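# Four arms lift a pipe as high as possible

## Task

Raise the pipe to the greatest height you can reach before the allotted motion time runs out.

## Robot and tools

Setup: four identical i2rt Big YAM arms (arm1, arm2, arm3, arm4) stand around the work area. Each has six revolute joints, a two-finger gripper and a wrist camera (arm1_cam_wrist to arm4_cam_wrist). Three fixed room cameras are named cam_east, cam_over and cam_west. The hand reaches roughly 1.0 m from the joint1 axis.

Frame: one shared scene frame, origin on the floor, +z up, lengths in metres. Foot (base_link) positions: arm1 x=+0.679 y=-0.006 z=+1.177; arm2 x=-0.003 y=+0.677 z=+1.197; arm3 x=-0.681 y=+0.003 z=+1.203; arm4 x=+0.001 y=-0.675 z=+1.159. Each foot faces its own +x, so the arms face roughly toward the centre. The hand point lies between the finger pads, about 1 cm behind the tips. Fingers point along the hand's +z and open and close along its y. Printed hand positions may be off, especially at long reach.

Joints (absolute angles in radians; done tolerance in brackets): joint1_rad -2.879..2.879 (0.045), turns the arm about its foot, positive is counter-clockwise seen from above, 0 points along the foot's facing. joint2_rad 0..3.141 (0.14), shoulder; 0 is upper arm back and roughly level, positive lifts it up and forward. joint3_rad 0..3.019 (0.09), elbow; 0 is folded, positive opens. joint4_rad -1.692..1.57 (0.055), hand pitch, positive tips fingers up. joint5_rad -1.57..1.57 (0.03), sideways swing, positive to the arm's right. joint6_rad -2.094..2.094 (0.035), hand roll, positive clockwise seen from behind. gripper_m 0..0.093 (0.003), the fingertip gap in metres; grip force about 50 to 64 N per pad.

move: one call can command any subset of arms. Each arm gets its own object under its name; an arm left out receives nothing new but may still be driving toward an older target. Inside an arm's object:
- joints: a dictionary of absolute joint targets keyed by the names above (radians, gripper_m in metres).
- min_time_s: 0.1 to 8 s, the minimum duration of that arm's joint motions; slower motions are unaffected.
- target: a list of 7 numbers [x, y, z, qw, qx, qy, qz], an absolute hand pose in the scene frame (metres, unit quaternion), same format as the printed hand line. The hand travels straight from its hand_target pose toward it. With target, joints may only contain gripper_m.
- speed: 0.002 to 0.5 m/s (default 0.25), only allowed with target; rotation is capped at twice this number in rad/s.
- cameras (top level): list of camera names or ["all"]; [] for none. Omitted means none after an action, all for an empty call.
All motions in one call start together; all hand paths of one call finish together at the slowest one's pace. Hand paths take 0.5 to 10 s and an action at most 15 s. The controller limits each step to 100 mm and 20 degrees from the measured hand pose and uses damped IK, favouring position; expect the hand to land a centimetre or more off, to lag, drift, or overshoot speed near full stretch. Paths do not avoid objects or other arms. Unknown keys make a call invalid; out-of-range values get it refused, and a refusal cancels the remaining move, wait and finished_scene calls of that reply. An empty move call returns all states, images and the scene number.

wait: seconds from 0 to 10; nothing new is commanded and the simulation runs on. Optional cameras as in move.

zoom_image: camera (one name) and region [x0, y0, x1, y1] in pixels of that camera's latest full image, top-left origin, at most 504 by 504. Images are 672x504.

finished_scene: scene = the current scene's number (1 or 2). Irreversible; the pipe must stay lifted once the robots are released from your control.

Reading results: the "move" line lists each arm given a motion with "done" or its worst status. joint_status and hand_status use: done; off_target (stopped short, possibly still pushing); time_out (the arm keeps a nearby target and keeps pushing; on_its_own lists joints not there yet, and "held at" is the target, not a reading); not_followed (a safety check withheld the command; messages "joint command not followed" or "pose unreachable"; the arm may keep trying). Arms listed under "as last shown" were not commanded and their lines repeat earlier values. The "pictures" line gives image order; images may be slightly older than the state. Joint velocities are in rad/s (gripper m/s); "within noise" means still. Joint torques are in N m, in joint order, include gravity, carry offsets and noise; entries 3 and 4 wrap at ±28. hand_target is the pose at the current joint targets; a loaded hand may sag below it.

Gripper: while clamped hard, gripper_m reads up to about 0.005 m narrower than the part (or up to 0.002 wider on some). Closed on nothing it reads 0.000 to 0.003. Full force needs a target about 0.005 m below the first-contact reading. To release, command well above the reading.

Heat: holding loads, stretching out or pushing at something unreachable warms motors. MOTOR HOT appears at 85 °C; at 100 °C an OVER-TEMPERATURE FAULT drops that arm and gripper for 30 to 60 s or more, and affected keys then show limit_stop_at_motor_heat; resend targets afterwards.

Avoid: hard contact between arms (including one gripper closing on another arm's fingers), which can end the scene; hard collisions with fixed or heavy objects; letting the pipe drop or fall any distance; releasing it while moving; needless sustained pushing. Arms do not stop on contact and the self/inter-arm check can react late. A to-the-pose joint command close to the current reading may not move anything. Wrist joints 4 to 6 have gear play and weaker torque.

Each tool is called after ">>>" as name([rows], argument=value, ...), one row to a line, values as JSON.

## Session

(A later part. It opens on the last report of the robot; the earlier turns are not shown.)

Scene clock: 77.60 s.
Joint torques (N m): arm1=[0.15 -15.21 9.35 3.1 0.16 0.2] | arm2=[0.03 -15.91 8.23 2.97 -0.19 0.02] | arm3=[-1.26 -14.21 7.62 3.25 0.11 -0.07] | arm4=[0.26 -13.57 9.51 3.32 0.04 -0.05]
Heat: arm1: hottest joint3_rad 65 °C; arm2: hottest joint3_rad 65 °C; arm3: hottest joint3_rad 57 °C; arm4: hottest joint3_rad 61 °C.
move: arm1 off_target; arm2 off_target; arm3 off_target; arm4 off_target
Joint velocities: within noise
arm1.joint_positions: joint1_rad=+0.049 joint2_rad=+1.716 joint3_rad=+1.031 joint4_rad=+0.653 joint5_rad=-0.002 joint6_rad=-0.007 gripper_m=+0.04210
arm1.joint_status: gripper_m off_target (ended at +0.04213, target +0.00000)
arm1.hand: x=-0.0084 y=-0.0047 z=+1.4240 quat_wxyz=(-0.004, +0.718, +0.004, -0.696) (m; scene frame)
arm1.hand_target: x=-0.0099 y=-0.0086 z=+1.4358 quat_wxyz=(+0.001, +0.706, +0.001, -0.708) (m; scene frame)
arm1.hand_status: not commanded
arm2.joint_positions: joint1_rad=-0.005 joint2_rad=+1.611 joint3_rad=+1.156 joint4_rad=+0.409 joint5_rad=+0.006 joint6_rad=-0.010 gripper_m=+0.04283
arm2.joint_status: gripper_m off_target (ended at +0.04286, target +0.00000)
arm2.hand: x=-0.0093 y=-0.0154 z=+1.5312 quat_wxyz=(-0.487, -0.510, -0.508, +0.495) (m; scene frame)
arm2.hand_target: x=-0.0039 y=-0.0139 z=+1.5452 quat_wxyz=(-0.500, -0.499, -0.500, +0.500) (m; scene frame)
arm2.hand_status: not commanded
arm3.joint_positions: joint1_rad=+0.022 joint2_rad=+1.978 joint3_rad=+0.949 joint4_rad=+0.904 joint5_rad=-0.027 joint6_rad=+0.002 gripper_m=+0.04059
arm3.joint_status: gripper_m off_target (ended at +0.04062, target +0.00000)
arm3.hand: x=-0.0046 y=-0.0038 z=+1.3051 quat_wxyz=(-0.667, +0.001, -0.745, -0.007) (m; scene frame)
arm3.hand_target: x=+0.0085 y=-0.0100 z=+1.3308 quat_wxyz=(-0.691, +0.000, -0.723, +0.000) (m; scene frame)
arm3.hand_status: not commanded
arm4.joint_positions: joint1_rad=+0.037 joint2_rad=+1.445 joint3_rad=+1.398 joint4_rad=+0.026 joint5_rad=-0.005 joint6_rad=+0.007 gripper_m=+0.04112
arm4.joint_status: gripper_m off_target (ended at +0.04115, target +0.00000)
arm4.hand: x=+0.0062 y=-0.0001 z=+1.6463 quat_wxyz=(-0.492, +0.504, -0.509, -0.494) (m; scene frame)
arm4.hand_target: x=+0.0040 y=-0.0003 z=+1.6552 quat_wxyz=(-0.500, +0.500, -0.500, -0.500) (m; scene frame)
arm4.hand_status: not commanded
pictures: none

>>> move(arm1={"joints":{"joint2_rad":1.288,"joint3_rad":1.38,"joint4_rad":0.5},"min_time_s":1.8}, arm2={"joints":{"joint2_rad":1.238,"joint3_rad":1.545,"joint4_rad":0.28},"min_time_s":1.8}, arm3={"joints":{"joint2_rad":1.485,"joint3_rad":1.2,"joint4_rad":0.8},"min_time_s":1.8}, arm4={"joints":{"joint2_rad":1.258,"joint3_rad":1.925,"joint4_rad":-0.075},"min_time_s":1.8}, cameras=["cam_over","cam_east"])

>>> zoom_image(camera="cam_east", region=[240, 0, 400, 120])

Scene clock: 92.80 s.
Joint torques (N m): arm1=[0.09 -34.14 19.96 6.87 0.16 0.2] | arm2=[0.03 -38.3 16.69 5.86 -0.19 0.02] | arm3=[-1.2 -30.45 14.83 7.84 0.06 -0.07] | arm4=[0.26 -28.28 17.21 6.57 0.03 -0.06]
Heat: arm1: hottest joint3_rad 65 °C; arm2: hottest joint3_rad 65 °C; arm3: hottest joint3_rad 55 °C; arm4: hottest joint3_rad 60 °C.
move: arm1 time_out; arm2 time_out; arm3 time_out; arm4 time_out
Joint velocities: within noise
arm1.joint_positions: joint1_rad=+0.049 joint2_rad=+1.539 joint3_rad=+1.166 joint4_rad=+0.391 joint5_rad=+0.002 joint6_rad=-0.007 gripper_m=+0.04210
arm1.joint_status: joint2_rad time_out (moved -0.176 of -0.428); joint3_rad time_out (moved +0.135 of +0.349); joint4_rad time_out (moved -0.262 of -0.153)
arm1.on_its_own: joint2_rad reads +1.539 and still pushes toward +1.288 since a time_out; joint3_rad reads +1.166 and still pushes toward +1.279 since a time_out (your +1.380 is given up); joint4_rad reads +0.391 and still pushes toward +0.500 since a time_out
arm1.hand: x=-0.0022 y=-0.0044 z=+1.5541 quat_wxyz=(-0.006, +0.700, +0.002, -0.714) (m; scene frame)
arm1.hand_target: x=+0.0970 y=-0.0090 z=+1.8034 quat_wxyz=(+0.001, +0.515, +0.000, -0.857) (m; scene frame)
arm1.hand_status: not commanded
arm2.joint_positions: joint1_rad=-0.005 joint2_rad=+1.513 joint3_rad=+1.339 joint4_rad=+0.185 joint5_rad=+0.006 joint6_rad=-0.008 gripper_m=+0.04283
arm2.joint_status: joint2_rad time_out (moved -0.098 of -0.373); joint3_rad time_out (moved +0.183 of +0.389); joint4_rad time_out (moved -0.224 of -0.129)
arm2.on_its_own: joint2_rad reads +1.513 and still pushes toward +1.238 since a time_out; joint3_rad reads +1.339 and still pushes toward +1.451 since a time_out (your +1.545 is given up); joint4_rad reads +0.185 and still pushes toward +0.280 since a time_out
arm2.hand: x=-0.0097 y=-0.0105 z=+1.6524 quat_wxyz=(-0.501, -0.496, -0.493, +0.509) (m; scene frame)
arm2.hand_target: x=-0.0057 y=+0.1297 z=+1.9109 quat_wxyz=(-0.608, -0.361, -0.360, +0.609) (m; scene frame)
arm2.hand_status: not commanded
arm3.joint_positions: joint1_rad=+0.022 joint2_rad=+1.727 joint3_rad=+0.996 joint4_rad=+0.673 joint5_rad=-0.025 joint6_rad=+0.002 gripper_m=+0.04059
arm3.joint_status: joint2_rad time_out (moved -0.251 of -0.493); joint3_rad time_out (moved +0.047 of +0.251); joint4_rad time_out (moved -0.232 of -0.104)
arm3.on_its_own: joint2_rad reads +1.727 and still pushes toward +1.485 since a time_out; joint3_rad reads +0.996 and still pushes toward +1.109 since a time_out (your +1.200 is given up); joint4_rad reads +0.673 and still pushes toward +0.800 since a time_out
arm3.hand: x=-0.0037 y=-0.0048 z=+1.4362 quat_wxyz=(-0.691, +0.001, -0.723, -0.006) (m; scene frame)
arm3.hand_target: x=-0.0481 y=-0.0106 z=+1.6856 quat_wxyz=(-0.843, +0.003, -0.539, +0.005) (m; scene frame)
arm3.hand_status: not commanded
arm4.joint_positions: joint1_rad=+0.037 joint2_rad=+1.444 joint3_rad=+1.676 joint4_rad=-0.172 joint5_rad=-0.004 joint6_rad=+0.007 gripper_m=+0.04112
arm4.joint_status: joint2_rad time_out (moved +0.000 of -0.187); joint3_rad time_out (moved +0.278 of +0.527); joint4_rad time_out (moved -0.198 of -0.101)
arm4.on_its_own: joint2_rad reads +1.444 and still pushes toward +1.258 since a time_out; joint3_rad reads +1.676 and still pushes toward +1.789 since a time_out (your +1.925 is given up); joint4_rad reads -0.172 and still pushes toward -0.075 since a time_out
arm4.hand: x=+0.0062 y=-0.0096 z=+1.7719 quat_wxyz=(-0.513, +0.484, -0.489, -0.513) (m; scene frame)
arm4.hand_target: x=+0.0031 y=-0.1468 z=+1.9693 quat_wxyz=(-0.599, +0.377, -0.377, -0.598) (m; scene frame)
arm4.hand_status: not commanded
pictures: cam_east, cam_over

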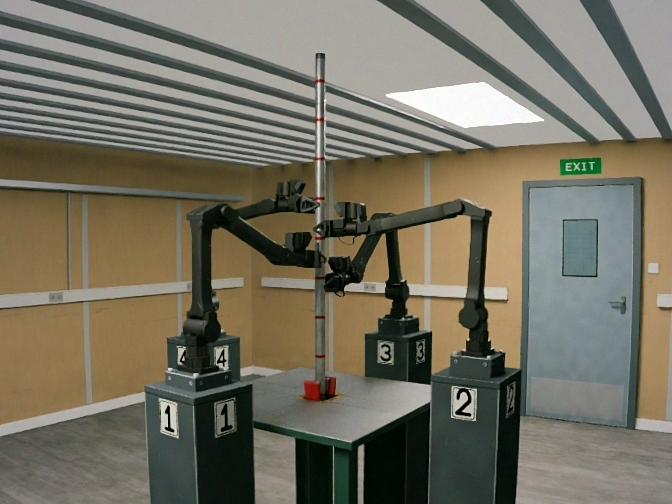

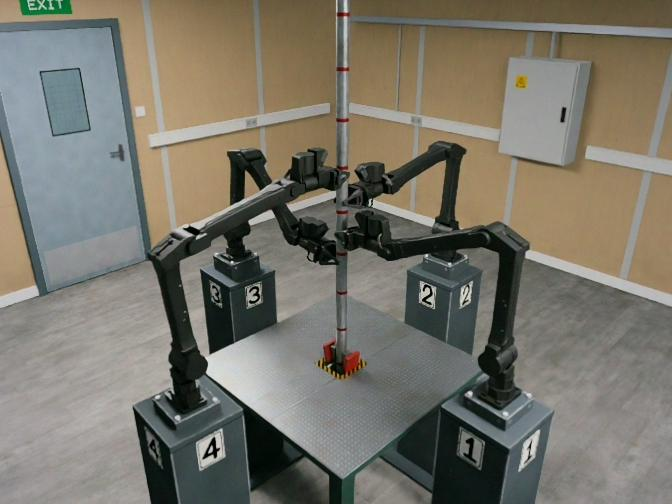

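Scaled by 3.150.

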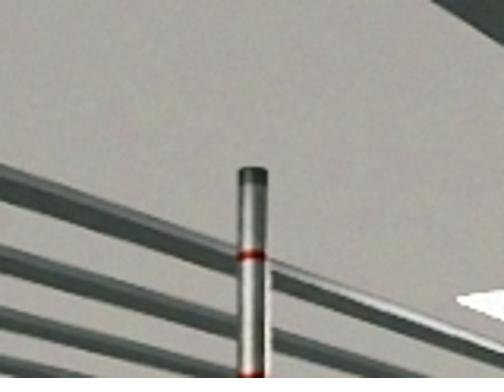

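Exactly at the same top stop. Ease the load, release, finish.

>>> move(arm1={"joints":{"joint2_rad":1.539,"joint3_rad":1.166,"joint4_rad":0.4}}, arm2={"joints":{"joint2_rad":1.513,"joint3_rad":1.339,"joint4_rad":0.2}}, arm3={"joints":{"joint2_rad":1.727,"joint3_rad":0.996,"joint4_rad":0.69}}, arm4={"joints":{"joint2_rad":1.444,"joint3_rad":1.676,"joint4_rad":-0.16}})

>>> move(arm1={"joints":{"gripper_m":0.093}}, arm2={"joints":{"gripper_m":0.093}}, arm3={"joints":{"gripper_m":0.093}}, arm4={"joints":{"gripper_m":0.093}}, cameras=["cam_east"])

>>> zoom_image(camera="cam_east", region=[240, 0, 400, 120])

Scene clock: 100.10 s.
Joint torques (N m): arm1=[0.15 -14.97 10.54 3.7 0.16 0.19] | arm2=[0.03 -15.44 8.76 3.14 -0.19 0.02] | arm3=[-1.26 -13.63 7.15 4.15 0.06 -0.08] | arm4=[0.21 -14.21 9.92 2.91 0.03 -0.05]
Heat: arm1: hottest joint3_rad 67 °C; arm2: hottest joint3_rad 65 °C; arm3: hottest joint3_rad 56 °C; arm4: hottest joint3_rad 60 °C.
move: arm1 done; arm2 done; arm3 done; arm4 done
Joint velocities: within noise
arm1.joint_positions: joint1_rad=+0.049 joint2_rad=+1.550 joint3_rad=+1.161 joint4_rad=+0.367 joint5_rad=+0.001 joint6_rad=-0.007 gripper_m=+0.04210
arm1.joint_status: all done
arm1.hand: x=-0.0041 y=-0.0046 z=+1.5377 quat_wxyz=(-0.006, +0.715, +0.002, -0.699) (m; scene frame)
arm1.hand_target: x=-0.0019 y=-0.0085 z=+1.5567 quat_wxyz=(+0.000, +0.697, +0.000, -0.717) (m; scene frame)
arm1.hand_status: not commanded
arm2.joint_positions: joint1_rad=-0.005 joint2_rad=+1.522 joint3_rad=+1.337 joint4_rad=+0.173 joint5_rad=+0.006 joint6_rad=-0.008 gripper_m=+0.04283
arm2.joint_status: all done
arm2.hand: x=-0.0097 y=-0.0132 z=+1.6426 quat_wxyz=(-0.496, -0.502, -0.499, +0.503) (m; scene frame)
arm2.hand_target: x=-0.0044 y=-0.0102 z=+1.6567 quat_wxyz=(-0.509, -0.491, -0.491, +0.509) (m; scene frame)
arm2.hand_status: not commanded
arm3.joint_positions: joint1_rad=+0.022 joint2_rad=+1.737 joint3_rad=+0.986 joint4_rad=+0.650 joint5_rad=-0.027 joint6_rad=+0.002 gripper_m=+0.04059
arm3.joint_status: all done
arm3.hand: x=-0.0059 y=-0.0044 z=+1.4190 quat_wxyz=(-0.675, +0.001, -0.737, -0.007) (m; scene frame)
arm3.hand_target: x=-0.0037 y=-0.0101 z=+1.4415 quat_wxyz=(-0.698, +0.001, -0.716, +0.000) (m; scene frame)
arm3.hand_status: not commanded
arm4.joint_positions: joint1_rad=+0.037 joint2_rad=+1.454 joint3_rad=+1.664 joint4_rad=-0.172 joint5_rad=-0.005 joint6_rad=+0.007 gripper_m=+0.04112
arm4.joint_status: all done
arm4.hand: x=+0.0060 y=-0.0041 z=+1.7586 quat_wxyz=(-0.507, +0.490, -0.494, -0.509) (m; scene frame)
arm4.hand_target: x=+0.0038 y=-0.0100 z=+1.7754 quat_wxyz=(-0.516, +0.483, -0.483, -0.517) (m; scene frame)
arm4.hand_status: not commanded
pictures: none

Scene clock: 100.83 s.
Joint torques (N m): arm1=[0.03 -14.68 10.56 3.08 0.16 0.19] | arm2=[0.03 -15.33 8.7 2.91 -0.19 0.02] | arm3=[-1.2 -13.8 6.98 3.29 0.05 -0.08] | arm4=[0.21 -13.98 9.89 2.89 0.04 -0.06]
Heat: arm1: hottest joint3_rad 67 °C; arm2: hottest joint3_rad 64 °C; arm3: hottest joint3_rad 56 °C; arm4: hottest joint3_rad 60 °C.
move: arm1 done; arm2 done; arm3 done; arm4 done
Joint velocities: within noise
arm1.joint_positions: joint1_rad=+0.049 joint2_rad=+1.548 joint3_rad=+1.161 joint4_rad=+0.380 joint5_rad=+0.001 joint6_rad=-0.007 gripper_m=+0.09282
arm1.joint_status: all done
arm1.hand: x=-0.0036 y=-0.0046 z=+1.5427 quat_wxyz=(-0.006, +0.709, +0.002, -0.705) (m; scene frame)
arm1.hand_target: x=-0.0020 y=-0.0085 z=+1.5567 quat_wxyz=(+0.000, +0.696, +0.000, -0.718) (m; scene frame)
arm1.hand_status: not commanded
arm2.joint_positions: joint1_rad=-0.005 joint2_rad=+1.522 joint3_rad=+1.337 joint4_rad=+0.179 joint5_rad=+0.004 joint6_rad=-0.007 gripper_m=+0.09286
arm2.joint_status: all done
arm2.hand: x=-0.0094 y=-0.0132 z=+1.6441 quat_wxyz=(-0.498, -0.500, -0.497, +0.504) (m; scene frame)
arm2.hand_target: x=-0.0041 y=-0.0101 z=+1.6572 quat_wxyz=(-0.510, -0.490, -0.491, +0.508) (m; scene frame)
arm2.hand_status: not commanded
arm3.joint_positions: joint1_rad=+0.022 joint2_rad=+1.737 joint3_rad=+0.986 joint4_rad=+0.668 joint5_rad=-0.019 joint6_rad=+0.002 gripper_m=+0.09284
arm3.joint_status: all done
arm3.hand: x=-0.0055 y=-0.0057 z=+1.4233 quat_wxyz=(-0.682, -0.002, -0.731, -0.004) (m; scene frame)
arm3.hand_target: x=-0.0036 y=-0.0114 z=+1.4413 quat_wxyz=(-0.698, -0.002, -0.716, +0.003) (m; scene frame)
arm3.hand_status: not commanded
arm4.joint_positions: joint1_rad=+0.037 joint2_rad=+1.452 joint3_rad=+1.664 joint4_rad=-0.171 joint5_rad=-0.005 joint6_rad=+0.007 gripper_m=+0.09286
arm4.joint_status: all done
arm4.hand: x=+0.0060 y=-0.0050 z=+1.7602 quat_wxyz=(-0.508, +0.489, -0.493, -0.509) (m; scene frame)
arm4.hand_target: x=+0.0038 y=-0.0099 z=+1.7757 quat_wxyz=(-0.517, +0.482, -0.483, -0.517) (m; scene frame)
arm4.hand_status: not commanded
pictures: cam_east

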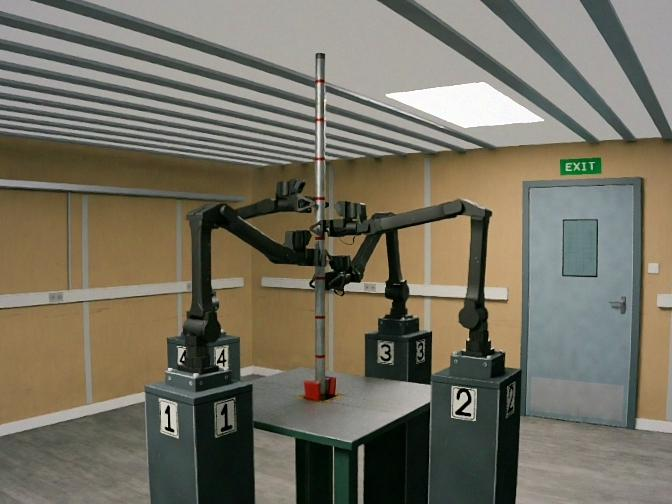

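Scaled by 3.150.

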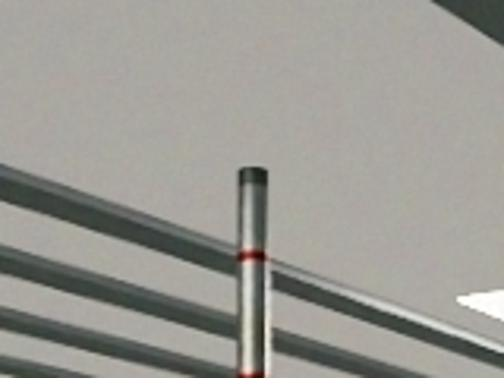

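>>> finished_scene(scene=2)

The scene is finished: the task was done.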